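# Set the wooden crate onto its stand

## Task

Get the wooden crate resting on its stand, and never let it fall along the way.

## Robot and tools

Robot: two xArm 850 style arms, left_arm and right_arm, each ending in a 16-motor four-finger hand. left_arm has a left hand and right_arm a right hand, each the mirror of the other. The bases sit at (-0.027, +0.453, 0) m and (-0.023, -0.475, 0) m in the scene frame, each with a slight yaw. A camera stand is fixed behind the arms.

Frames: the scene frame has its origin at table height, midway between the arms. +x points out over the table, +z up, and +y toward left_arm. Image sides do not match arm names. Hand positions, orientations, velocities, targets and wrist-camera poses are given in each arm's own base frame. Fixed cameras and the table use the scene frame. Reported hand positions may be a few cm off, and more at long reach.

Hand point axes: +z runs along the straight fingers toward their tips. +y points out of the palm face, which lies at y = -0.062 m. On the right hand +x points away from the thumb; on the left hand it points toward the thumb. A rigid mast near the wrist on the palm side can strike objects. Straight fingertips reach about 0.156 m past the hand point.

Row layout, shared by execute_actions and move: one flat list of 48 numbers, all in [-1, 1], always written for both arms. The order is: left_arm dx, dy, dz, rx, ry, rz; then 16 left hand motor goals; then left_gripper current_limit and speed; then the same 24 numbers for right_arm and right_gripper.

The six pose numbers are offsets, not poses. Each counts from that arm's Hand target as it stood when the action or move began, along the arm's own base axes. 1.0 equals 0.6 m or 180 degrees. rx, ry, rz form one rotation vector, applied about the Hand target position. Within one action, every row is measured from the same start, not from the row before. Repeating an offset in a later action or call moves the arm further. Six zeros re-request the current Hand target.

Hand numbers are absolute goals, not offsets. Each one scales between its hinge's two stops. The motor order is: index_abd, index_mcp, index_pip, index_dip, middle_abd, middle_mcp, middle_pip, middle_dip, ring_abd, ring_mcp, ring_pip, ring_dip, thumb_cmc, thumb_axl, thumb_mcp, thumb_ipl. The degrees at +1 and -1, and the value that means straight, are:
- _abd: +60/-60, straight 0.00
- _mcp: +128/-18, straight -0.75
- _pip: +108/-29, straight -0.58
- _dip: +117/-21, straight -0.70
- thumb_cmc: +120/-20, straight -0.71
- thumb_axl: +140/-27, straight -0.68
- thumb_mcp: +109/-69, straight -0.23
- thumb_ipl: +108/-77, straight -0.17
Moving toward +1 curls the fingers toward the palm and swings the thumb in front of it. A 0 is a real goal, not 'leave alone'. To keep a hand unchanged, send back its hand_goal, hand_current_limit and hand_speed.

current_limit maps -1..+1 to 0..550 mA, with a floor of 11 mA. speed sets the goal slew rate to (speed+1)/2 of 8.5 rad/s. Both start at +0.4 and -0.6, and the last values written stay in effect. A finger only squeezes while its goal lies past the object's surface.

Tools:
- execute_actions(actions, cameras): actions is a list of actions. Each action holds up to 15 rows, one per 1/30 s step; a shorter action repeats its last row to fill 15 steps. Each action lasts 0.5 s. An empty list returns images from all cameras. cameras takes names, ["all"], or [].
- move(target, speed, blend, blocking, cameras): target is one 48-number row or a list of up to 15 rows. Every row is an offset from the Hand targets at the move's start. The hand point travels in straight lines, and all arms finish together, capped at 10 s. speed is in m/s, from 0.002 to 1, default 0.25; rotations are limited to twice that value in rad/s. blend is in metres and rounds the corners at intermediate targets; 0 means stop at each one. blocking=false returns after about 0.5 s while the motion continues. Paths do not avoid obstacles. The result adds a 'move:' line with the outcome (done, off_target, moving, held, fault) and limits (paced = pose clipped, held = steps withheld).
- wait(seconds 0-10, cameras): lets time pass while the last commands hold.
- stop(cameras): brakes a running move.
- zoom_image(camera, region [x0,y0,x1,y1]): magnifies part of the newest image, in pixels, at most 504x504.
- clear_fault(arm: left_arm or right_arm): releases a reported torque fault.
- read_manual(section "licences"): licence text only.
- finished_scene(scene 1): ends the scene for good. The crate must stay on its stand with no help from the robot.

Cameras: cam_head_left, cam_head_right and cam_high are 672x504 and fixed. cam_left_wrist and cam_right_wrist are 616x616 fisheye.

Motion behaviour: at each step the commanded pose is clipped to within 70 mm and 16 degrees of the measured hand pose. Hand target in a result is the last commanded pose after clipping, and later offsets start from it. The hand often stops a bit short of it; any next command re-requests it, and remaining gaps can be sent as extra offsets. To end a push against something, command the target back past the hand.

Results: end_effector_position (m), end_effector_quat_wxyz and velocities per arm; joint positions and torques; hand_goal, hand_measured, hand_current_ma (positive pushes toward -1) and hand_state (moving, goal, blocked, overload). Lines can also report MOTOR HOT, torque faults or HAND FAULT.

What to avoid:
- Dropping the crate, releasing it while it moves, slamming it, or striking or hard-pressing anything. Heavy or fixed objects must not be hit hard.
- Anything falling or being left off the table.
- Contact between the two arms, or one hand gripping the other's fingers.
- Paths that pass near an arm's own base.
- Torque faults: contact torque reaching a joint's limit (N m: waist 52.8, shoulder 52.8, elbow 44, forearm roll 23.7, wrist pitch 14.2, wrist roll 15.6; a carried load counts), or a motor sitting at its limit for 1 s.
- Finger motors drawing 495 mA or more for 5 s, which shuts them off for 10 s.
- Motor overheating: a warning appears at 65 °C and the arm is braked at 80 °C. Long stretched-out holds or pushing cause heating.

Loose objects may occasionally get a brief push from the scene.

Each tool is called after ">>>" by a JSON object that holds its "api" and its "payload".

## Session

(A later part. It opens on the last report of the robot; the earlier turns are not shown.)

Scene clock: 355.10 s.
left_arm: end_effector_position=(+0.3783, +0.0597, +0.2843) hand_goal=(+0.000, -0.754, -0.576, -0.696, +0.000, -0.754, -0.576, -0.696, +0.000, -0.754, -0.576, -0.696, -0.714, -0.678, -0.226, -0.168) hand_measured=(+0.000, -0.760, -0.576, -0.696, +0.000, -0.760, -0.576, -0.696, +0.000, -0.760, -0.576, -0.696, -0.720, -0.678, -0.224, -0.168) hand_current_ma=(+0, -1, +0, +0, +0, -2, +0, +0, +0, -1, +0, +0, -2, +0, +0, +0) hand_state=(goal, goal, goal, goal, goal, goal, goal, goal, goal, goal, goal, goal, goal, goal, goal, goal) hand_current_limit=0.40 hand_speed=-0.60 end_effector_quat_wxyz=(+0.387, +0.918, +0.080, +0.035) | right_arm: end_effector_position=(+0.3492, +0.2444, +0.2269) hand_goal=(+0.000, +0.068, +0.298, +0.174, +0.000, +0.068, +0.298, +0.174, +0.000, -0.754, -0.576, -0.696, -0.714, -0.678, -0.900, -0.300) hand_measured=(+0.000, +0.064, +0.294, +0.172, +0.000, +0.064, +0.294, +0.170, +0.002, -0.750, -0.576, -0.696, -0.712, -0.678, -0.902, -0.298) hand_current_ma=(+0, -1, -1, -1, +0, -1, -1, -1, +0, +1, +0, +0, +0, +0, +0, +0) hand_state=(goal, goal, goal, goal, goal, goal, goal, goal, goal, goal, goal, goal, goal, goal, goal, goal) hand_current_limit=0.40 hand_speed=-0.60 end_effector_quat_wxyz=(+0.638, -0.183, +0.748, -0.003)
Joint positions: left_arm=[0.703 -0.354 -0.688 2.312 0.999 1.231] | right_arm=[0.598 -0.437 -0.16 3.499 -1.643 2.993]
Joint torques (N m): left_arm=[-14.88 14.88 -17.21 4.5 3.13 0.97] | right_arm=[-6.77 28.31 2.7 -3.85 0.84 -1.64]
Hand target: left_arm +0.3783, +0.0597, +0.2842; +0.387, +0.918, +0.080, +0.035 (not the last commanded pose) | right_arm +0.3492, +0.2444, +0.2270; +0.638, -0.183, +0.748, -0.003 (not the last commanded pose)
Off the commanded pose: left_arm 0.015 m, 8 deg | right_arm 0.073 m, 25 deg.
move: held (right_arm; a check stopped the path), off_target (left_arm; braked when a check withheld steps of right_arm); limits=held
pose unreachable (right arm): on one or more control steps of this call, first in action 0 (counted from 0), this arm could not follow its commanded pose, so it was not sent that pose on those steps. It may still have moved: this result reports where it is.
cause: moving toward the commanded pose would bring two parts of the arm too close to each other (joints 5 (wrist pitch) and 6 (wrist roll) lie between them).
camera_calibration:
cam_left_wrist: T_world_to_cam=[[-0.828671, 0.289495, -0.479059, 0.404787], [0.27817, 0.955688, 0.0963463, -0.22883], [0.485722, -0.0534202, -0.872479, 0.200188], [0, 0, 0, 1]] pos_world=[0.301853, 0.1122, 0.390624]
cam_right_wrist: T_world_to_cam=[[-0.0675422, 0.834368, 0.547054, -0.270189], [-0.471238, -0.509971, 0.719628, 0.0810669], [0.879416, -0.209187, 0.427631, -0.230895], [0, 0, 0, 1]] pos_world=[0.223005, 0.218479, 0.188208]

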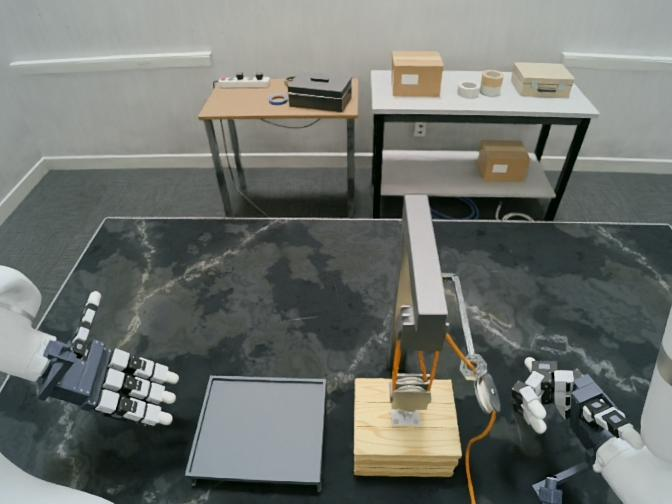

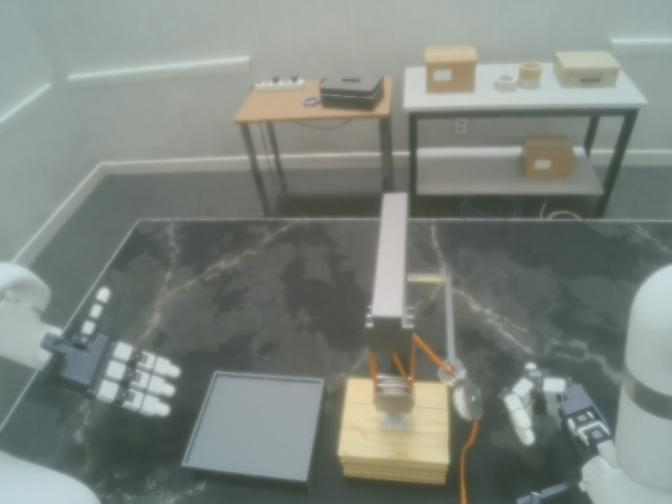

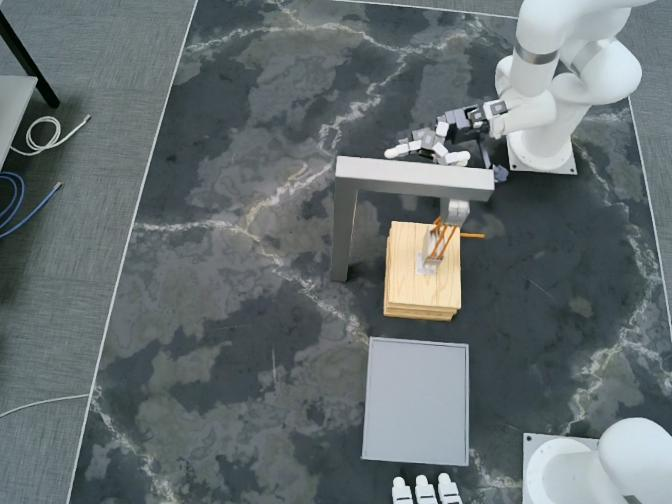

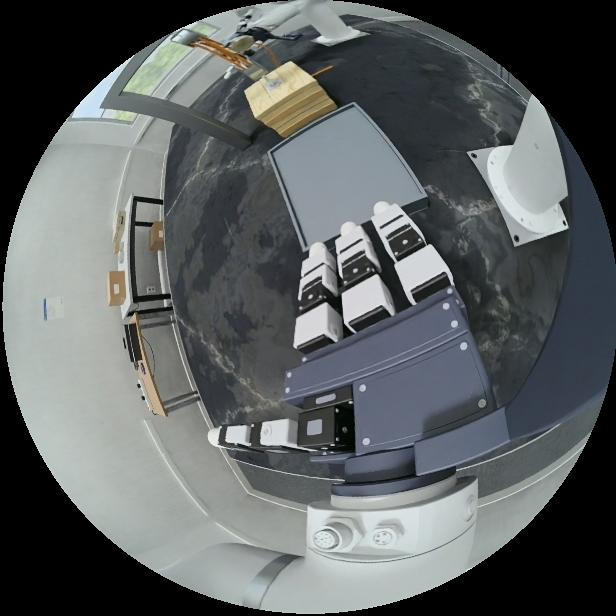

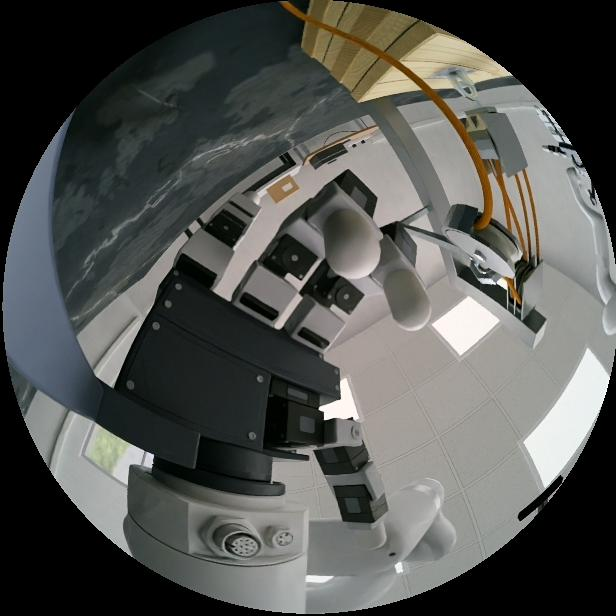

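>>> {"api": "move", "payload": {"target": [0.0058,0.0018,-0.1988,0.0041,0.0011,-0.0444,0,-0.754,-0.576,-0.696,0,-0.754,-0.576,-0.696,0,-0.754,-0.576,-0.696,-0.714,-0.678,-0.226,-0.168,0.4,-0.6,0.0675,0.0228,-0.1117,0.0668,0.0861,-0.112,0,0.068,0.299,0.174,0,0.068,0.299,0.174,0,-0.754,-0.576,-0.696,-0.714,-0.678,-0.9,-0.3,0.4,-0.6], "cameras": ["all"], "speed": 0.2}}

Scene clock: 392.97 s.
left_arm: end_effector_position=(+0.3817, +0.0608, +0.1650) hand_goal=(+0.000, -0.754, -0.576, -0.696, +0.000, -0.754, -0.576, -0.696, +0.000, -0.754, -0.576, -0.696, -0.714, -0.678, -0.226, -0.168) hand_measured=(+0.000, -0.760, -0.576, -0.696, +0.000, -0.760, -0.576, -0.696, +0.000, -0.760, -0.576, -0.696, -0.720, -0.678, -0.224, -0.168) hand_current_ma=(+0, -1, +0, +0, +0, -2, +0, +0, +0, -1, +0, +0, -2, +0, +0, +0) hand_state=(goal, goal, goal, goal, goal, goal, goal, goal, goal, goal, goal, goal, goal, goal, goal, goal) hand_current_limit=0.40 hand_speed=-0.60 end_effector_quat_wxyz=(+0.383, +0.924, +0.016, +0.007) | right_arm: end_effector_position=(+0.3897, +0.2581, +0.1599) hand_goal=(+0.000, +0.068, +0.298, +0.174, +0.000, +0.068, +0.298, +0.174, +0.000, -0.754, -0.576, -0.696, -0.714, -0.678, -0.900, -0.300) hand_measured=(+0.000, +0.064, +0.294, +0.172, +0.000, +0.064, +0.294, +0.172, +0.002, -0.750, -0.576, -0.696, -0.712, -0.678, -0.902, -0.298) hand_current_ma=(+0, -1, -1, +0, +0, -1, -1, -1, +0, +1, +0, +0, +0, +0, +0, +0) hand_state=(goal, goal, goal, goal, goal, goal, goal, goal, goal, goal, goal, goal, goal, goal, goal, goal) hand_current_limit=0.40 hand_speed=-0.60 end_effector_quat_wxyz=(+0.537, +0.018, +0.843, -0.012)
Joint positions: left_arm=[0.665 -0.686 -0.805 2.285 0.86 1.446] | right_arm=[0.8 -0.612 -0.341 3.915 -1.323 3.349]
Joint torques (N m): left_arm=[-15.94 18.77 -14 -4.83 -0.81 0.9] | right_arm=[8.1 13.05 -14.29 3.63 0.82 2.18]
Hand target: left_arm +0.3817, +0.0608, +0.1650; +0.383, +0.924, +0.016, +0.007 | right_arm +0.3897, +0.2581, +0.1599; +0.537, +0.018, +0.843, -0.012
Off the commanded pose: left_arm 0.000 m, 0 deg | right_arm 0.000 m, 0 deg.
move: done
camera_calibration:
cam_left_wrist: T_world_to_cam=[[-0.781577, 0.408181, -0.471726, 0.323806], [0.408651, 0.906373, 0.107208, -0.267912], [0.47132, -0.10898, -0.875203, 0.103913], [0, 0, 0, 1]] pos_world=[0.313585, 0.121981, 0.272415]
cam_right_wrist: T_world_to_cam=[[0.366389, 0.650957, 0.664842, -0.38282], [-0.451285, -0.500539, 0.738785, 0.142023], [0.813696, -0.570716, 0.110376, -0.0653445], [0, 0, 0, 1]] pos_world=[0.257524, 0.282994, 0.156802]

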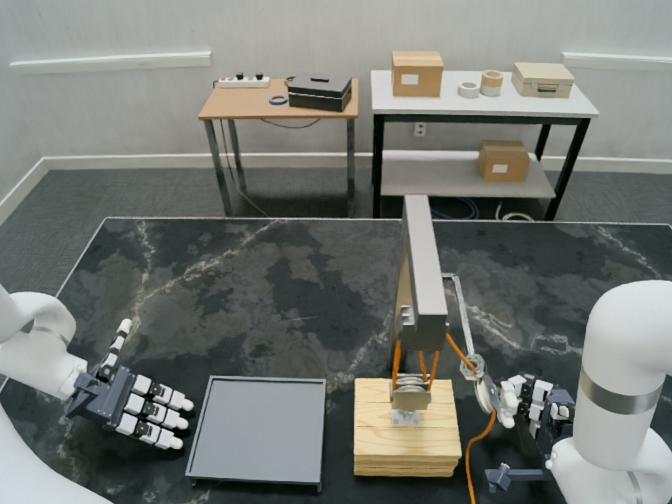

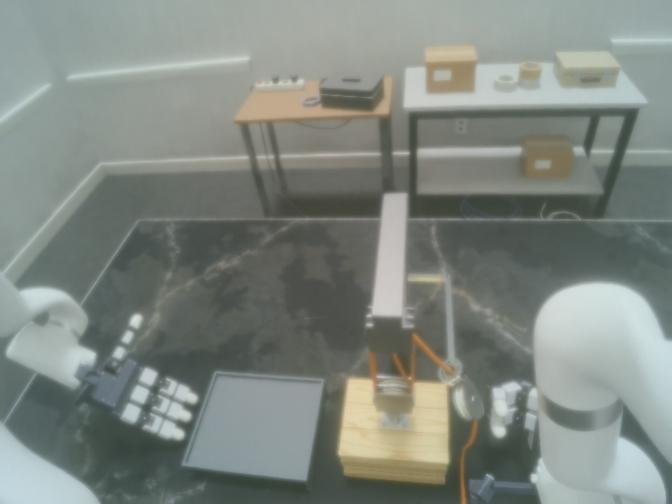

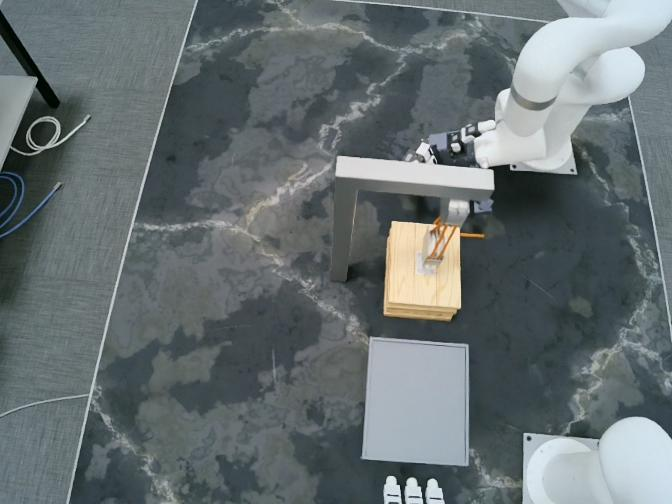

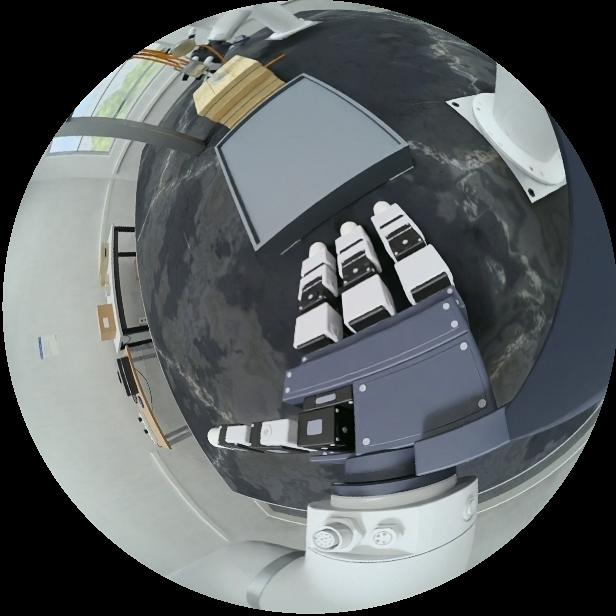

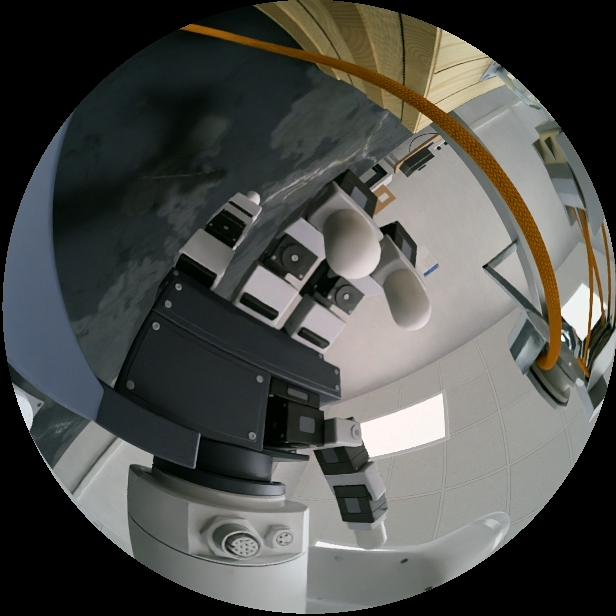

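>>> {"api": "move", "payload": {"target": [0.0053,-0.1493,0,0,0,0,0,-0.754,-0.576,-0.696,0,-0.754,-0.576,-0.696,0,-0.754,-0.576,-0.696,-0.714,-0.678,-0.226,-0.168,0.4,-0.6,0.0243,0.1357,-0.0167,0,0,0,0,0.068,0.299,0.174,0,0.068,0.299,0.174,0,-0.754,-0.576,-0.696,-0.714,-0.678,-0.9,-0.3,0.4,-0.6], "cameras": ["all"], "speed": 0.05}}

Scene clock: 415.50 s.
left_arm: end_effector_position=(+0.3849, -0.0288, +0.1650) hand_goal=(+0.000, -0.754, -0.576, -0.696, +0.000, -0.754, -0.576, -0.696, +0.000, -0.754, -0.576, -0.696, -0.714, -0.678, -0.226, -0.168) hand_measured=(-0.002, -0.762, -0.578, -0.694, +0.000, -0.762, -0.578, -0.696, +0.000, -0.760, -0.576, -0.696, -0.720, -0.678, -0.224, -0.168) hand_current_ma=(+0, -3, +0, +0, +0, -3, +0, +0, +0, -2, +0, +0, -2, +0, +0, +0) hand_state=(goal, goal, goal, goal, goal, goal, goal, goal, goal, goal, goal, goal, goal, goal, goal, goal) hand_current_limit=0.40 hand_speed=-0.60 end_effector_quat_wxyz=(+0.383, +0.924, +0.016, +0.007) | right_arm: end_effector_position=(+0.4043, +0.3395, +0.1499) hand_goal=(+0.000, +0.068, +0.298, +0.174, +0.000, +0.068, +0.298, +0.174, +0.000, -0.754, -0.576, -0.696, -0.714, -0.678, -0.900, -0.300) hand_measured=(+0.000, +0.064, +0.294, +0.172, -0.026, +0.012, +0.380, +0.172, +0.002, -0.750, -0.576, -0.696, -0.712, -0.678, -0.902, -0.298) hand_current_ma=(+0, -1, -1, +0, -17, -83, +148, +0, +0, +1, +0, +0, +0, +0, +0, +0) hand_state=(goal, goal, goal, goal, blocked, blocked, blocked, goal, goal, goal, goal, goal, goal, goal, goal, goal) hand_current_limit=0.40 hand_speed=-0.60 end_effector_quat_wxyz=(+0.537, +0.018, +0.843, -0.012)
Joint positions: left_arm=[0.483 -0.632 -0.679 2.059 0.807 1.513] | right_arm=[0.942 -0.682 -0.522 4.074 -1.226 3.282]
Joint torques (N m): left_arm=[-17.65 29.69 -1.15 -5.44 -0.79 0.9] | right_arm=[15.64 18.47 -32.66 -3.41 1.54 -2.28]
Hand target: left_arm +0.3849, -0.0288, +0.1650; +0.383, +0.924, +0.016, +0.007 | right_arm +0.4043, +0.3395, +0.1499; +0.537, +0.018, +0.843, -0.012
Off the commanded pose: left_arm 0.000 m, 0 deg | right_arm 0.000 m, 0 deg.
move: done
camera_calibration:
cam_left_wrist: T_world_to_cam=[[-0.781577, 0.408181, -0.471726, 0.362792], [0.408651, 0.906373, 0.107208, -0.188088], [0.47132, -0.10898, -0.875203, 0.0925636], [0, 0, 0, 1]] pos_world=[0.316785, 0.0324807, 0.272315]
cam_right_wrist: T_world_to_cam=[[0.366389, 0.650957, 0.664842, -0.434442], [-0.451285, -0.500539, 0.738785, 0.196818], [0.813696, -0.570716, 0.110376, -0.0296534], [0, 0, 0, 1]] pos_world=[0.272124, 0.364394, 0.146702]

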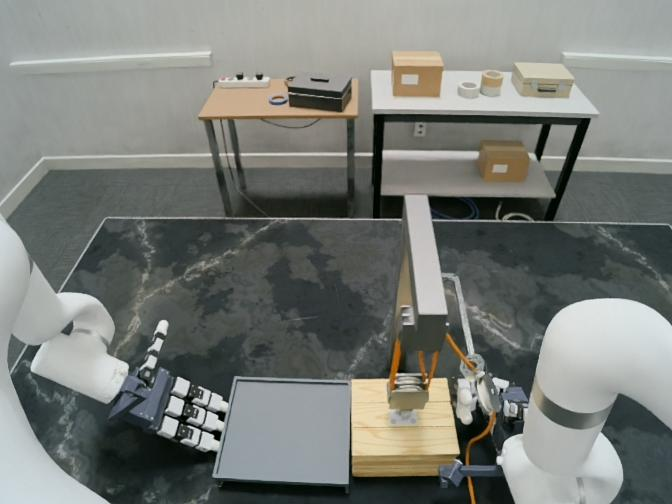

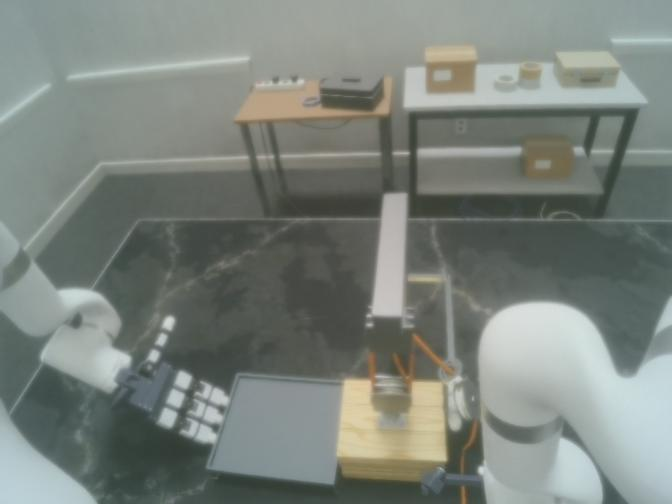

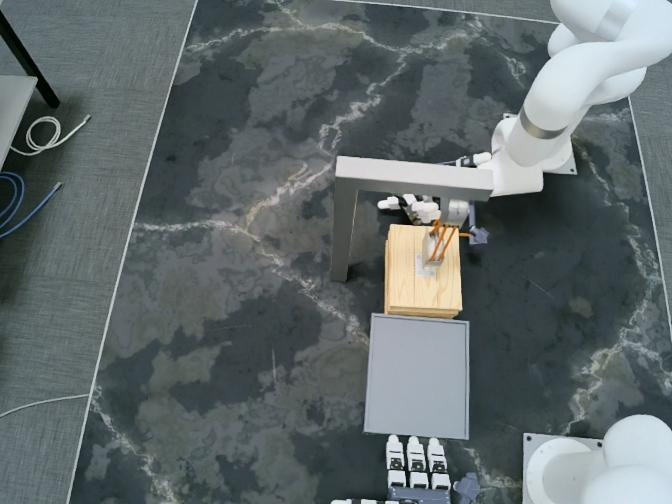

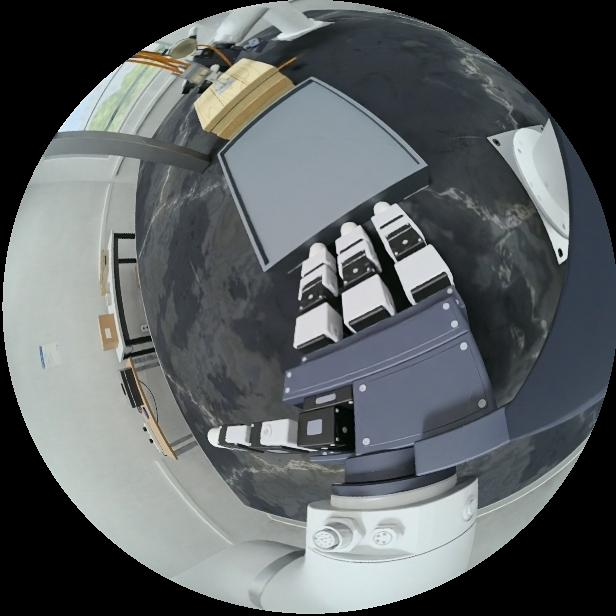

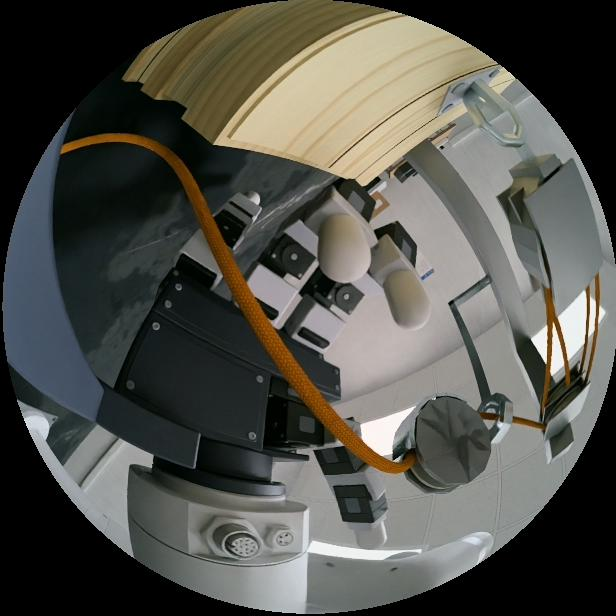

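>>> {"api": "move", "payload": {"target": [[0,0,0,0,0,0,0,-0.754,-0.576,-0.696,0,-0.754,-0.576,-0.696,0,-0.754,-0.576,-0.696,-0.714,-0.678,-0.226,-0.168,0.4,-0.6,0,0,0.02,0,0,0,0,0.068,0.299,0.174,0,0.068,0.299,0.174,0,-0.754,-0.576,-0.696,-0.714,-0.678,-0.9,-0.3,0.4,-0.6],[0,0,0,0,0,0,0,-0.754,-0.576,-0.696,0,-0.754,-0.576,-0.696,0,-0.754,-0.576,-0.696,-0.714,-0.678,-0.226,-0.168,0.4,-0.6,-0.0583,0.0025,0.02,0,0,0,0,0.068,0.299,0.174,0,0.068,0.299,0.174,0,-0.754,-0.576,-0.696,-0.714,-0.678,-0.9,-0.3,0.4,-0.6]], "cameras": ["cam_right_wrist", "cam_high"], "speed": 0.05}}

Scene clock: 434.50 s.
left_arm: end_effector_position=(+0.3849, -0.0288, +0.1650) hand_goal=(+0.000, -0.754, -0.576, -0.696, +0.000, -0.754, -0.576, -0.696, +0.000, -0.754, -0.576, -0.696, -0.714, -0.678, -0.226, -0.168) hand_measured=(-0.002, -0.762, -0.578, -0.694, +0.000, -0.762, -0.578, -0.696, +0.000, -0.760, -0.576, -0.696, -0.720, -0.678, -0.224, -0.168) hand_current_ma=(+0, -3, +0, +0, +0, -3, +0, +0, +0, -2, +0, +0, -2, +0, +0, +0) hand_state=(goal, goal, goal, goal, goal, goal, goal, goal, goal, goal, goal, goal, goal, goal, goal, goal) hand_current_limit=0.40 hand_speed=-0.60 end_effector_quat_wxyz=(+0.383, +0.924, +0.016, +0.007) | right_arm: end_effector_position=(+0.3693, +0.3410, +0.1619) hand_goal=(+0.000, +0.068, +0.298, +0.174, +0.000, +0.068, +0.298, +0.174, +0.000, -0.754, -0.576, -0.696, -0.714, -0.678, -0.900, -0.300) hand_measured=(+0.000, +0.064, +0.294, +0.172, +0.010, +0.058, +0.298, +0.172, +0.002, -0.750, -0.576, -0.696, -0.712, -0.678, -0.902, -0.298) hand_current_ma=(+0, -1, -1, +0, +3, -4, +0, +0, +0, +1, +0, +0, +0, +0, +0, +0) hand_state=(goal, goal, goal, goal, goal, goal, goal, goal, goal, goal, goal, goal, goal, goal, goal, goal) hand_current_limit=0.40 hand_speed=-0.60 end_effector_quat_wxyz=(+0.537, +0.018, +0.843, -0.012)
Joint positions: left_arm=[0.483 -0.632 -0.679 2.059 0.807 1.513] | right_arm=[1.037 -0.63 -0.466 4.163 -1.216 3.294]
Joint torques (N m): left_arm=[-15.92 32.01 -0.99 -5.03 -0.75 0.92] | right_arm=[9.15 34.32 0.95 4.11 -3.59 2.06]
Hand target: left_arm +0.3849, -0.0288, +0.1650; +0.383, +0.924, +0.016, +0.007 | right_arm +0.3693, +0.3410, +0.1619; +0.537, +0.018, +0.843, -0.012
Off the commanded pose: left_arm 0.000 m, 0 deg | right_arm 0.000 m, 0 deg.
move: done
camera_calibration:
cam_right_wrist: T_world_to_cam=[[0.366372, 0.650939, 0.664869, -0.430668], [-0.451299, -0.500562, 0.73876, 0.173019], [0.813696, -0.570716, 0.110376, -0.00166685], [0, 0, 0, 1]] pos_world=[0.237224, 0.365994, 0.158702]
Images, in order (width x height): cam_high 672x504, cam_right_wrist 616x616.

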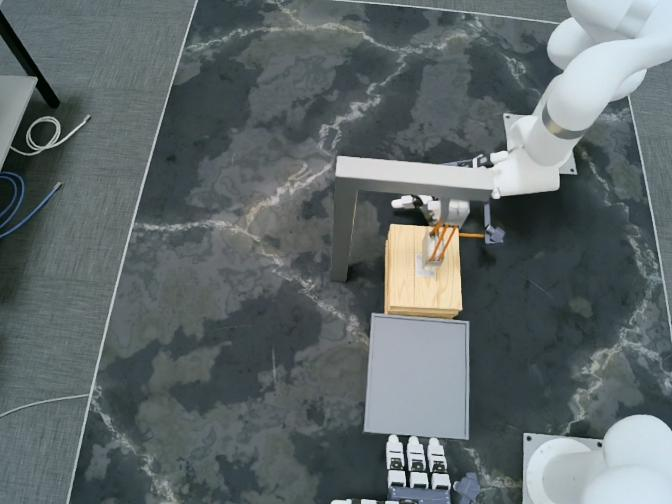

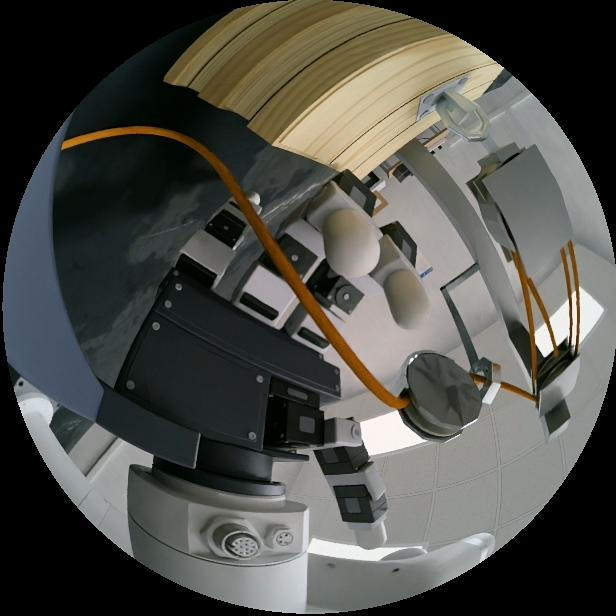

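>>> {"api": "move", "payload": {"target": [[0,0,0,0,0,0,0,-0.754,-0.576,-0.696,0,-0.754,-0.576,-0.696,0,-0.754,-0.576,-0.696,-0.714,-0.678,-0.226,-0.168,0.4,-0.6,-0.0417,0.0018,0,0,0,0,0,0.068,0.299,0.174,0,0.068,0.299,0.174,0,-0.754,-0.576,-0.696,-0.714,-0.678,-0.9,-0.3,0.4,-0.6],[0,0,0,0,0,0,0,-0.754,-0.576,-0.696,0,-0.754,-0.576,-0.696,0,-0.754,-0.576,-0.696,-0.714,-0.678,-0.226,-0.168,0.4,-0.6,-0.0417,0.0018,0,0,0,0,0,0.342,0.95,0.6,0,0.342,0.95,0.6,0,-0.754,-0.576,-0.696,-0.714,-0.678,-0.9,-0.3,0.7,-0.8]], "cameras": ["cam_right_wrist"], "speed": 0.05}}

Scene clock: 465.87 s.
left_arm: end_effector_position=(+0.3849, -0.0288, +0.1650) hand_goal=(+0.000, -0.754, -0.576, -0.696, +0.000, -0.754, -0.576, -0.696, +0.000, -0.754, -0.576, -0.696, -0.714, -0.678, -0.226, -0.168) hand_measured=(-0.002, -0.762, -0.578, -0.694, +0.000, -0.762, -0.578, -0.696, +0.000, -0.760, -0.576, -0.696, -0.720, -0.678, -0.224, -0.168) hand_current_ma=(+0, -3, +0, +0, +0, -3, +0, +0, +0, -2, +0, +0, -2, +0, +0, +0) hand_state=(goal, goal, goal, goal, goal, goal, goal, goal, goal, goal, goal, goal, goal, goal, goal, goal) hand_current_limit=0.40 hand_speed=-0.60 end_effector_quat_wxyz=(+0.383, +0.924, +0.016, +0.007) | right_arm: end_effector_position=(+0.3443, +0.3421, +0.1619) hand_goal=(+0.000, +0.342, +0.950, +0.600, +0.000, +0.342, +0.950, +0.600, +0.000, -0.754, -0.576, -0.696, -0.714, -0.678, -0.900, -0.300) hand_measured=(+0.000, +0.310, +0.676, +0.544, +0.008, +0.316, +0.670, +0.544, +0.002, -0.750, -0.576, -0.696, -0.712, -0.678, -0.902, -0.298) hand_current_ma=(+0, -32, -466, -76, +2, -22, -467, -75, +0, +1, +0, +0, +0, +0, +0, +0) hand_state=(goal, blocked, blocked, blocked, goal, blocked, blocked, blocked, goal, goal, goal, goal, goal, goal, goal, goal) hand_current_limit=0.70 hand_speed=-0.80 end_effector_quat_wxyz=(+0.537, +0.018, +0.843, -0.012)
Joint positions: left_arm=[0.483 -0.632 -0.679 2.059 0.807 1.513] | right_arm=[1.111 -0.623 -0.439 4.228 -1.214 3.32]
Joint torques (N m): left_arm=[-17.08 32.52 -1.51 -4.76 -0.7 0.87] | right_arm=[7.39 33.15 1.52 3.29 0.86 2.04]
Hand target: left_arm +0.3849, -0.0288, +0.1650; +0.383, +0.924, +0.016, +0.007 | right_arm +0.3443, +0.3421, +0.1619; +0.537, +0.018, +0.843, -0.012
Off the commanded pose: left_arm 0.000 m, 0 deg | right_arm 0.000 m, 0 deg.
move: done
camera_calibration:
cam_right_wrist: T_world_to_cam=[[0.366389, 0.650957, 0.664842, -0.422129], [-0.451285, -0.500539, 0.738785, 0.162177], [0.813696, -0.570716, 0.110376, 0.0193277], [0, 0, 0, 1]] pos_world=[0.212124, 0.366994, 0.158702]
Images, in order (width x height): cam_right_wrist 616x616.

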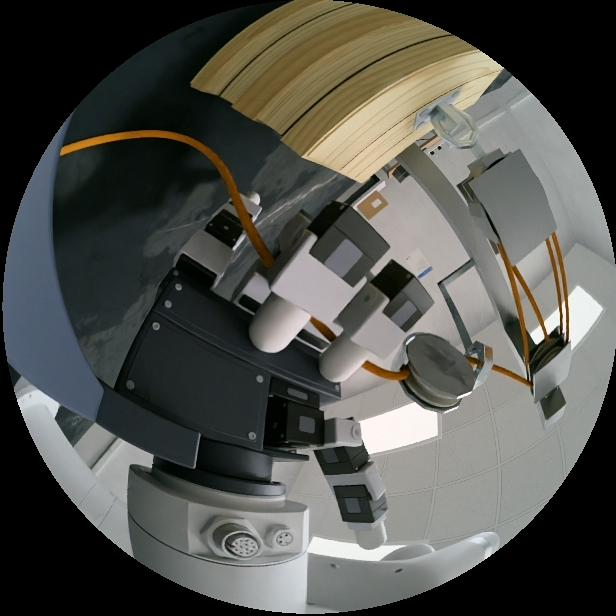

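>>> {"api": "move", "payload": {"target": [[0,0,0,0,0,0,0,-0.754,-0.576,-0.696,0,-0.754,-0.576,-0.696,0,-0.754,-0.576,-0.696,-0.714,-0.678,-0.226,-0.168,0.4,-0.6,-0.178,0.0128,-0.0017,0.0049,0.111,0,0,0.45,1,0.8,0,0.45,1,0.8,0,-0.754,-0.576,-0.696,-0.714,-0.678,-0.9,-0.3,0.7,-0.8],[0,0,0,0,0,0,0,-0.754,-0.576,-0.696,0,-0.754,-0.576,-0.696,0,-0.754,-0.576,-0.696,-0.714,-0.678,-0.226,-0.168,0.4,-0.6,-0.178,0.0128,-0.0017,0.0049,0.111,0,0,0.45,1,0.8,0,0.45,1,0.8,0,0.45,1,0.8,-0.714,-0.678,-0.9,-0.3,0.7,-0.8]], "cameras": ["cam_right_wrist","cam_head_left","cam_high"], "speed": 0.05}}

Scene clock: 486.90 s.
left_arm: end_effector_position=(+0.3849, -0.0288, +0.1650) hand_goal=(+0.000, -0.754, -0.576, -0.696, +0.000, -0.754, -0.576, -0.696, +0.000, -0.754, -0.576, -0.696, -0.714, -0.678, -0.226, -0.168) hand_measured=(-0.002, -0.762, -0.578, -0.694, +0.000, -0.762, -0.578, -0.696, +0.000, -0.760, -0.576, -0.696, -0.720, -0.678, -0.224, -0.168) hand_current_ma=(+0, -3, +0, +0, +0, -3, +0, +0, +0, -2, +0, +0, -2, +0, +0, +0) hand_state=(goal, goal, goal, goal, goal, goal, goal, goal, goal, goal, goal, goal, goal, goal, goal, goal) hand_current_limit=0.40 hand_speed=-0.60 end_effector_quat_wxyz=(+0.383, +0.924, +0.016, +0.007) | right_arm: end_effector_position=(+0.2375, +0.3498, +0.1609) hand_goal=(+0.000, +0.450, +1.000, +0.800, +0.000, +0.450, +1.000, +0.800, +0.000, +0.450, +1.000, +0.800, -0.714, -0.678, -0.900, -0.300) hand_measured=(+0.000, +0.322, +0.676, +0.554, +0.008, +0.328, +0.670, +0.556, +0.002, +0.374, +0.630, +0.550, -0.712, -0.678, -0.902, -0.298) hand_current_ma=(+0, -350, -467, -467, +2, -318, -467, -467, +0, -146, -468, -467, +0, +0, +0, +0) hand_state=(goal, blocked, blocked, blocked, goal, blocked, blocked, blocked, goal, blocked, blocked, blocked, goal, goal, goal, goal) hand_current_limit=0.70 hand_speed=-0.80 end_effector_quat_wxyz=(+0.382, +0.020, +0.924, -0.009)
Joint positions: left_arm=[0.483 -0.632 -0.679 2.059 0.807 1.513] | right_arm=[1.346 -0.359 -0.341 4.514 -0.788 3.165]
Joint torques (N m): left_arm=[-16.09 31.8 -1.31 -4.12 -0.49 0.81] | right_arm=[7.75 28.56 -2.66 3.11 1.24 -1.6]
Hand target: left_arm +0.3849, -0.0288, +0.1650; +0.383, +0.924, +0.016, +0.007 | right_arm +0.2375, +0.3498, +0.1609; +0.382, +0.020, +0.924, -0.009
Off the commanded pose: left_arm 0.000 m, 0 deg | right_arm 0.000 m, 0 deg.
move: done
camera_calibration:
cam_right_wrist: T_world_to_cam=[[0.573269, 0.641826, 0.509335, -0.408278], [-0.172975, -0.512811, 0.840895, 0.0403463], [0.800901, -0.570161, -0.182959, 0.160734], [0, 0, 0, 1]] pos_world=[0.1123, 0.374378, 0.203431]
Images, in order (width x height): cam_head_left 672x504, cam_high 672x504, cam_right_wrist 616x616.

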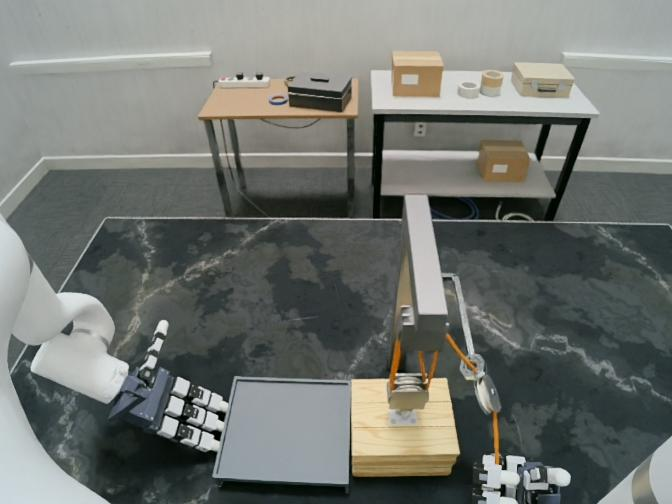

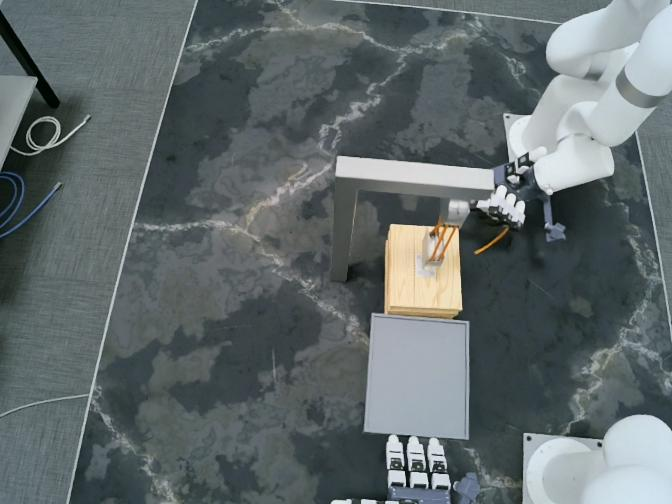

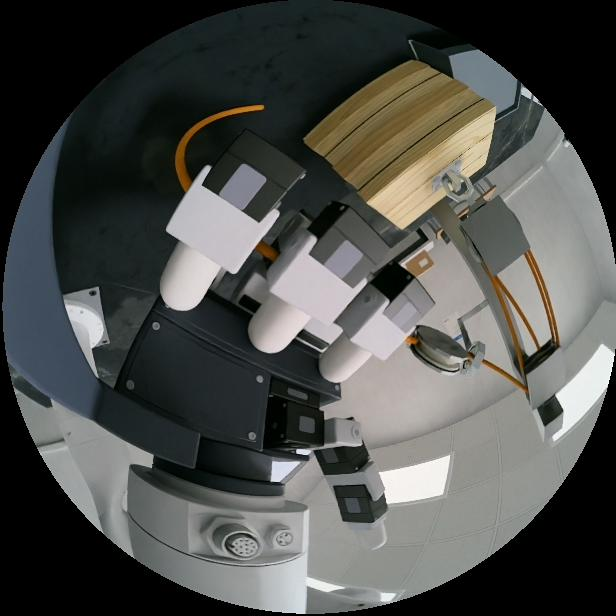

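>>> {"api": "move", "payload": {"target": [0,0,0,0,0,0,0,-0.754,-0.576,-0.696,0,-0.754,-0.576,-0.696,0,-0.754,-0.576,-0.696,-0.714,-0.678,-0.226,-0.168,0.4,-0.6,-0.148,0.0065,-0.042,0.0085,0.1943,0,0,0.45,1,0.8,0,0.45,1,0.8,0,0.45,1,0.8,-0.714,-0.678,-0.9,-0.3,0.7,-0.8], "cameras": ["cam_right_wrist","cam_head_left","cam_high"], "speed": 0.06}}

Scene clock: 498.17 s.
left_arm: end_effector_position=(+0.3849, -0.0288, +0.1650) hand_goal=(+0.000, -0.754, -0.576, -0.696, +0.000, -0.754, -0.576, -0.696, +0.000, -0.754, -0.576, -0.696, -0.714, -0.678, -0.226, -0.168) hand_measured=(-0.002, -0.762, -0.578, -0.694, +0.000, -0.762, -0.578, -0.696, +0.000, -0.760, -0.576, -0.696, -0.720, -0.678, -0.224, -0.168) hand_current_ma=(+0, -3, +0, +0, +0, -3, +0, +0, +0, -2, +0, +0, -2, +0, +0, +0) hand_state=(goal, goal, goal, goal, goal, goal, goal, goal, goal, goal, goal, goal, goal, goal, goal, goal) hand_current_limit=0.40 hand_speed=-0.60 end_effector_quat_wxyz=(+0.383, +0.924, +0.016, +0.007) | right_arm: end_effector_position=(+0.1486, +0.3537, +0.1356) hand_goal=(+0.000, +0.450, +1.000, +0.800, +0.000, +0.450, +1.000, +0.800, +0.000, +0.450, +1.000, +0.800, -0.714, -0.678, -0.900, -0.300) hand_measured=(+0.000, +0.322, +0.676, +0.554, +0.006, +0.328, +0.670, +0.556, +0.002, +0.374, +0.630, +0.550, -0.712, -0.678, -0.900, -0.298) hand_current_ma=(+0, -350, -467, -467, +2, -318, -468, -467, +0, -146, -467, -467, +0, +0, +0, +0) hand_state=(goal, blocked, blocked, blocked, goal, blocked, blocked, blocked, goal, blocked, blocked, blocked, goal, goal, goal, goal) hand_current_limit=0.70 hand_speed=-0.80 end_effector_quat_wxyz=(+0.087, +0.021, +0.996, -0.002)
Joint positions: left_arm=[0.483 -0.632 -0.679 2.059 0.807 1.513] | right_arm=[1.269 -0.187 -0.336 5.262 -0.198 2.321]
Joint torques (N m): left_arm=[-16.39 31.19 -2.08 -3.94 -0.08 0.77] | right_arm=[-7.95 26.35 -23.61 3.19 -2.68 -1.83]
Hand target: left_arm +0.3849, -0.0288, +0.1650; +0.383, +0.924, +0.016, +0.007 | right_arm +0.1487, +0.3537, +0.1357; +0.087, +0.021, +0.996, -0.002
Off the commanded pose: left_arm 0.000 m, 0 deg | right_arm 0.000 m, 0 deg.
move: done
camera_calibration:
cam_right_wrist: T_world_to_cam=[[0.766652, 0.633322, 0.105584, -0.317957], [0.335861, -0.535725, 0.774723, -0.0102661], [0.547213, -0.558482, -0.623423, 0.322852], [0, 0, 0, 1]] pos_world=[0.0705415, 0.376177, 0.242798]
Images, in order (width x height): cam_head_left 672x504, cam_high 672x504, cam_right_wrist 616x616.

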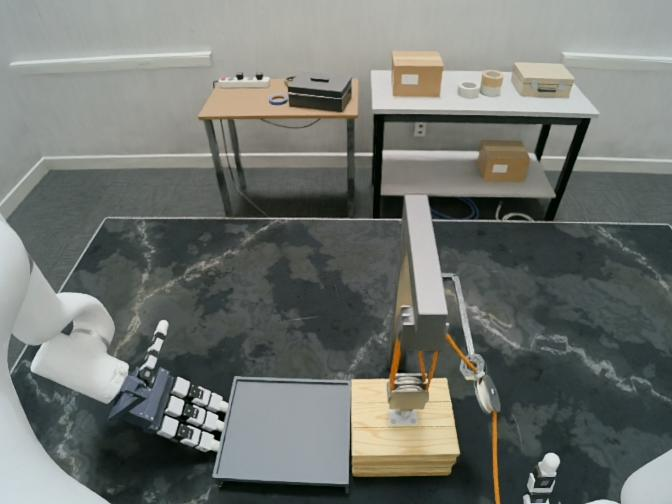

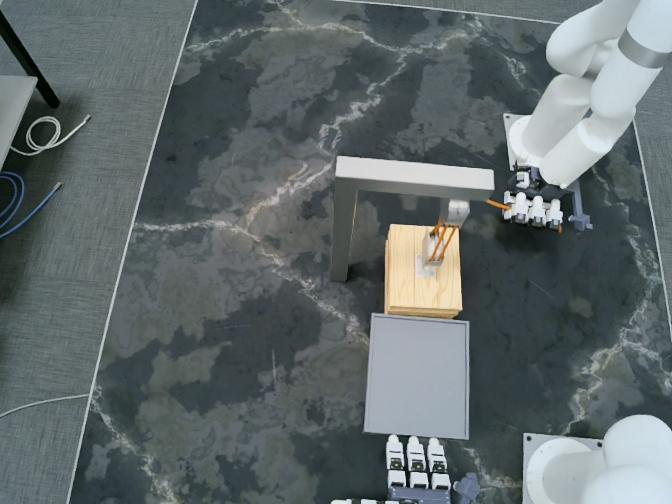

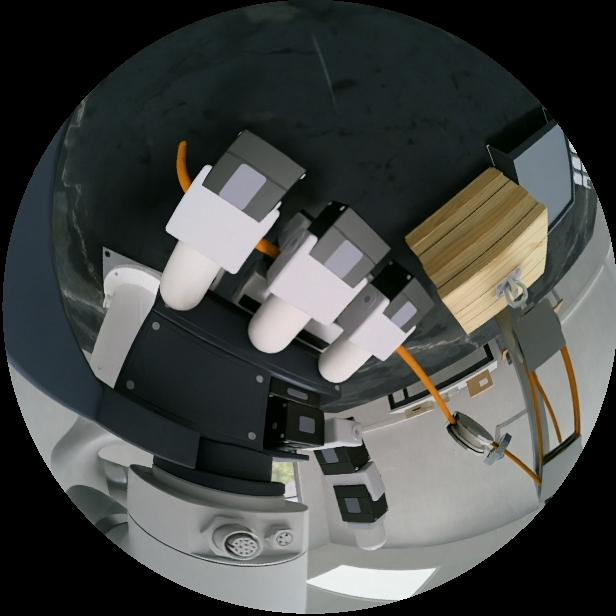

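>>> {"api": "move", "payload": {"target": [[0,0,0,0,0,0,0,-0.754,-0.576,-0.696,0,-0.754,-0.576,-0.696,0,-0.754,-0.576,-0.696,-0.714,-0.678,-0.226,-0.168,0.4,-0.6,0,0,0,0,0,0,0,0.137,0.445,0.246,0,0.137,0.445,0.246,0,0.137,0.445,0.246,-0.714,-0.678,-0.9,-0.3,0.4,-0.8],[0,0,0,0,0,0,0,-0.754,-0.576,-0.696,0,-0.754,-0.576,-0.696,0,-0.754,-0.576,-0.696,-0.714,-0.678,-0.226,-0.168,0.4,-0.6,0.104,-0.0087,0.04,0,0,0,0,0.137,0.445,0.246,0,0.137,0.445,0.246,0,0.137,0.445,0.246,-0.714,-0.678,-0.9,-0.3,0.4,-0.8]], "cameras": ["cam_right_wrist","cam_head_left"], "speed": 0.06}}

Scene clock: 531.13 s.
left_arm: end_effector_position=(+0.3849, -0.0288, +0.1650) hand_goal=(+0.000, -0.754, -0.576, -0.696, +0.000, -0.754, -0.576, -0.696, +0.000, -0.754, -0.576, -0.696, -0.714, -0.678, -0.226, -0.168) hand_measured=(-0.002, -0.762, -0.578, -0.694, +0.000, -0.762, -0.578, -0.696, +0.000, -0.760, -0.576, -0.696, -0.720, -0.678, -0.224, -0.168) hand_current_ma=(+0, -3, +0, +0, +0, -3, +0, +0, +0, -2, +0, +0, -2, +0, +0, +0) hand_state=(goal, goal, goal, goal, goal, goal, goal, goal, goal, goal, goal, goal, goal, goal, goal, goal) hand_current_limit=0.40 hand_speed=-0.60 end_effector_quat_wxyz=(+0.383, +0.924, +0.016, +0.007) | right_arm: end_effector_position=(+0.2111, +0.3485, +0.1597) hand_goal=(+0.000, +0.136, +0.444, +0.246, +0.000, +0.136, +0.444, +0.246, +0.000, +0.136, +0.444, +0.246, -0.714, -0.678, -0.900, -0.300) hand_measured=(+0.000, +0.130, +0.446, +0.250, +0.004, +0.130, +0.446, +0.250, +0.002, +0.130, +0.446, +0.250, -0.712, -0.678, -0.900, -0.298) hand_current_ma=(+0, -2, +0, +1, +1, -2, +0, +1, +0, -2, +0, +1, +0, +0, +0, +0) hand_state=(goal, goal, goal, goal, goal, goal, goal, goal, goal, goal, goal, goal, goal, goal, goal, goal) hand_current_limit=0.40 hand_speed=-0.80 end_effector_quat_wxyz=(+0.087, +0.021, +0.996, -0.002)
Joint positions: left_arm=[0.483 -0.632 -0.679 2.059 0.807 1.513] | right_arm=[1.066 -0.145 -0.387 5.519 -0.227 1.855]
Joint torques (N m): left_arm=[-15.05 31.81 -1.96 -3.98 -0.13 0.73] | right_arm=[-7.54 26.28 -25.62 3.32 -2.34 -1.73]
Hand target: left_arm +0.3849, -0.0288, +0.1650; +0.383, +0.924, +0.016, +0.007 | right_arm +0.2111, +0.3485, +0.1597; +0.087, +0.021, +0.996, -0.002
Off the commanded pose: left_arm 0.000 m, 0 deg | right_arm 0.000 m, 0 deg.
move: done
camera_calibration:
cam_right_wrist: T_world_to_cam=[[0.766687, 0.63338, 0.10498, -0.364989], [0.335978, -0.535155, 0.775067, -0.0530341], [0.547092, -0.558963, -0.623098, 0.30088], [0, 0, 0, 1]] pos_world=[0.133041, 0.370976, 0.266899]
Images, in order (width x height): cam_head_left 672x504, cam_right_wrist 616x616.

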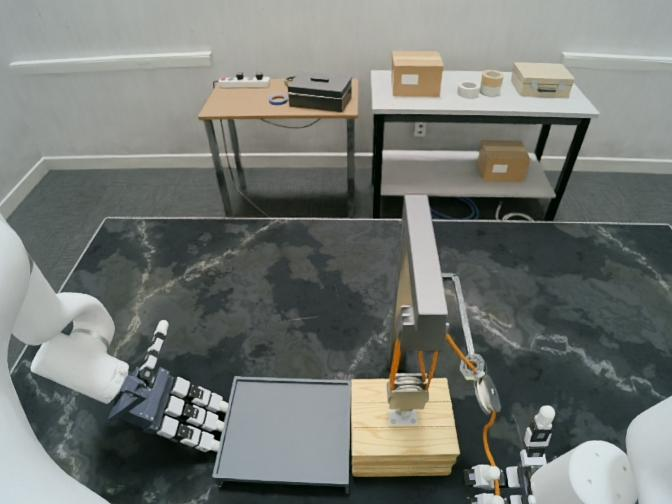

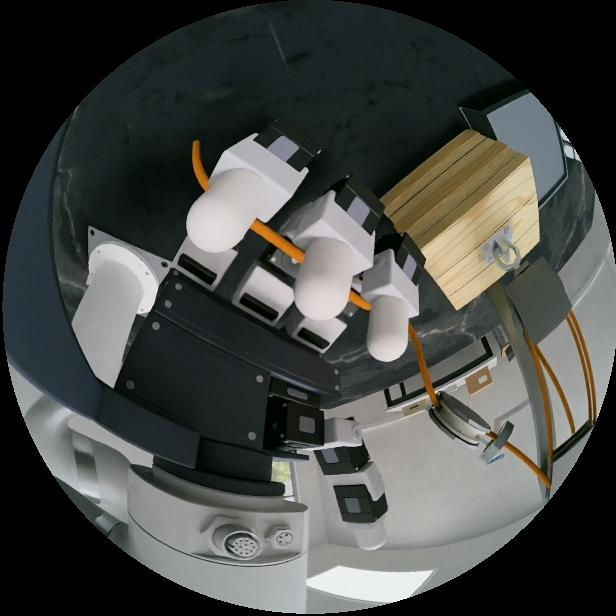

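>>> {"api": "move", "payload": {"target": [0,0,0,0,0,0,0,-0.754,-0.576,-0.696,0,-0.754,-0.576,-0.696,0,-0.754,-0.576,-0.696,-0.714,-0.678,-0.226,-0.168,0.4,-0.6, 0.09,-0.0085,0,0,0,0,0,0.137,0.445,0.246,0,0.137,0.445,0.246,0,0.137,0.445,0.246,-0.714,-0.678,-0.9,-0.3,0.4,-0.8], "speed": 0.08, "cameras": ["cam_right_wrist","cam_high","cam_head_left"]}}

Scene clock: 554.70 s.
left_arm: end_effector_position=(+0.3849, -0.0288, +0.1650) hand_goal=(+0.000, -0.754, -0.576, -0.696, +0.000, -0.754, -0.576, -0.696, +0.000, -0.754, -0.576, -0.696, -0.714, -0.678, -0.226, -0.168) hand_measured=(-0.002, -0.762, -0.578, -0.694, +0.000, -0.762, -0.578, -0.696, +0.000, -0.760, -0.576, -0.696, -0.720, -0.678, -0.224, -0.168) hand_current_ma=(+0, -3, +0, +0, +0, -3, +0, +0, +0, -2, +0, +0, -2, +0, +0, +0) hand_state=(goal, goal, goal, goal, goal, goal, goal, goal, goal, goal, goal, goal, goal, goal, goal, goal) hand_current_limit=0.40 hand_speed=-0.60 end_effector_quat_wxyz=(+0.383, +0.924, +0.016, +0.007) | right_arm: end_effector_position=(+0.2651, +0.3434, +0.1597) hand_goal=(+0.000, +0.136, +0.444, +0.246, +0.000, +0.136, +0.444, +0.246, +0.000, +0.136, +0.444, +0.246, -0.714, -0.678, -0.900, -0.300) hand_measured=(+0.000, +0.130, +0.446, +0.250, +0.004, +0.130, +0.446, +0.250, +0.002, +0.130, +0.446, +0.250, -0.712, -0.678, -0.900, -0.298) hand_current_ma=(+0, -2, +0, +1, +1, -2, +0, +1, +0, -2, +0, +1, +0, +0, +0, +0) hand_state=(goal, goal, goal, goal, goal, goal, goal, goal, goal, goal, goal, goal, goal, goal, goal, goal) hand_current_limit=0.40 hand_speed=-0.80 end_effector_quat_wxyz=(+0.087, +0.021, +0.996, -0.002)
Joint positions: left_arm=[0.483 -0.632 -0.679 2.059 0.807 1.513] | right_arm=[0.915 -0.197 -0.454 5.538 -0.211 1.685]
Joint torques (N m): left_arm=[-13.7 31.84 -2.08 -3.99 0.08 0.84] | right_arm=[-7.65 8.42 -25.93 3.28 -0.16 -1.78]
Hand target: left_arm +0.3849, -0.0288, +0.1650; +0.383, +0.924, +0.016, +0.007 | right_arm +0.2651, +0.3434, +0.1597; +0.087, +0.021, +0.996, -0.002
Off the commanded pose: left_arm 0.000 m, 0 deg | right_arm 0.000 m, 0 deg.
move: done
camera_calibration:
cam_right_wrist: T_world_to_cam=[[0.766695, 0.633358, 0.105053, -0.403236], [0.336086, -0.535365, 0.774875, -0.0737439], [0.547015, -0.558786, -0.623324, 0.268552], [0, 0, 0, 1]] pos_world=[0.187041, 0.365976, 0.266898]
Images, in order (width x height): cam_head_left 672x504, cam_high 672x504, cam_right_wrist 616x616.

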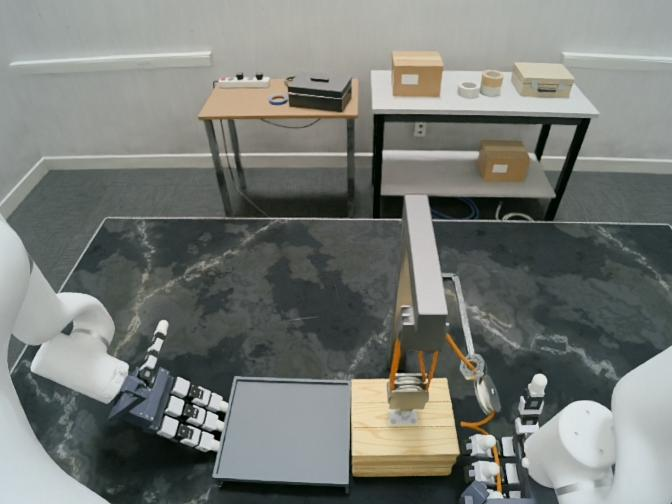

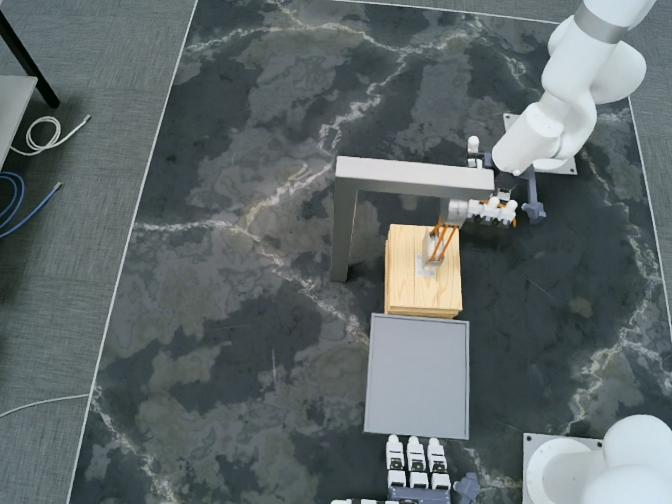

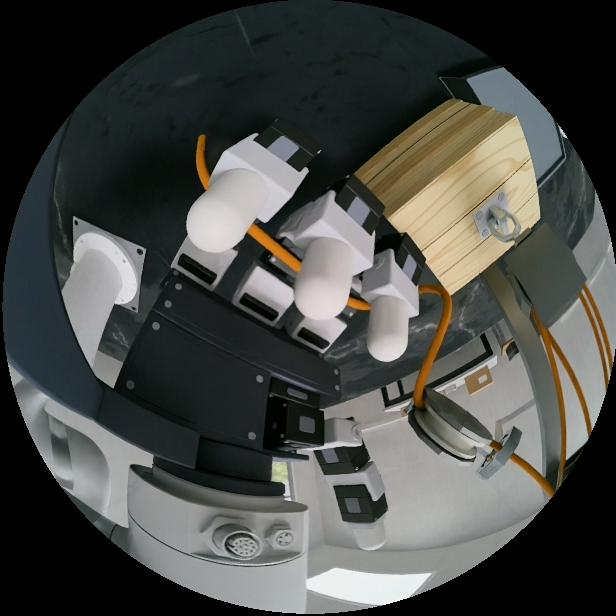

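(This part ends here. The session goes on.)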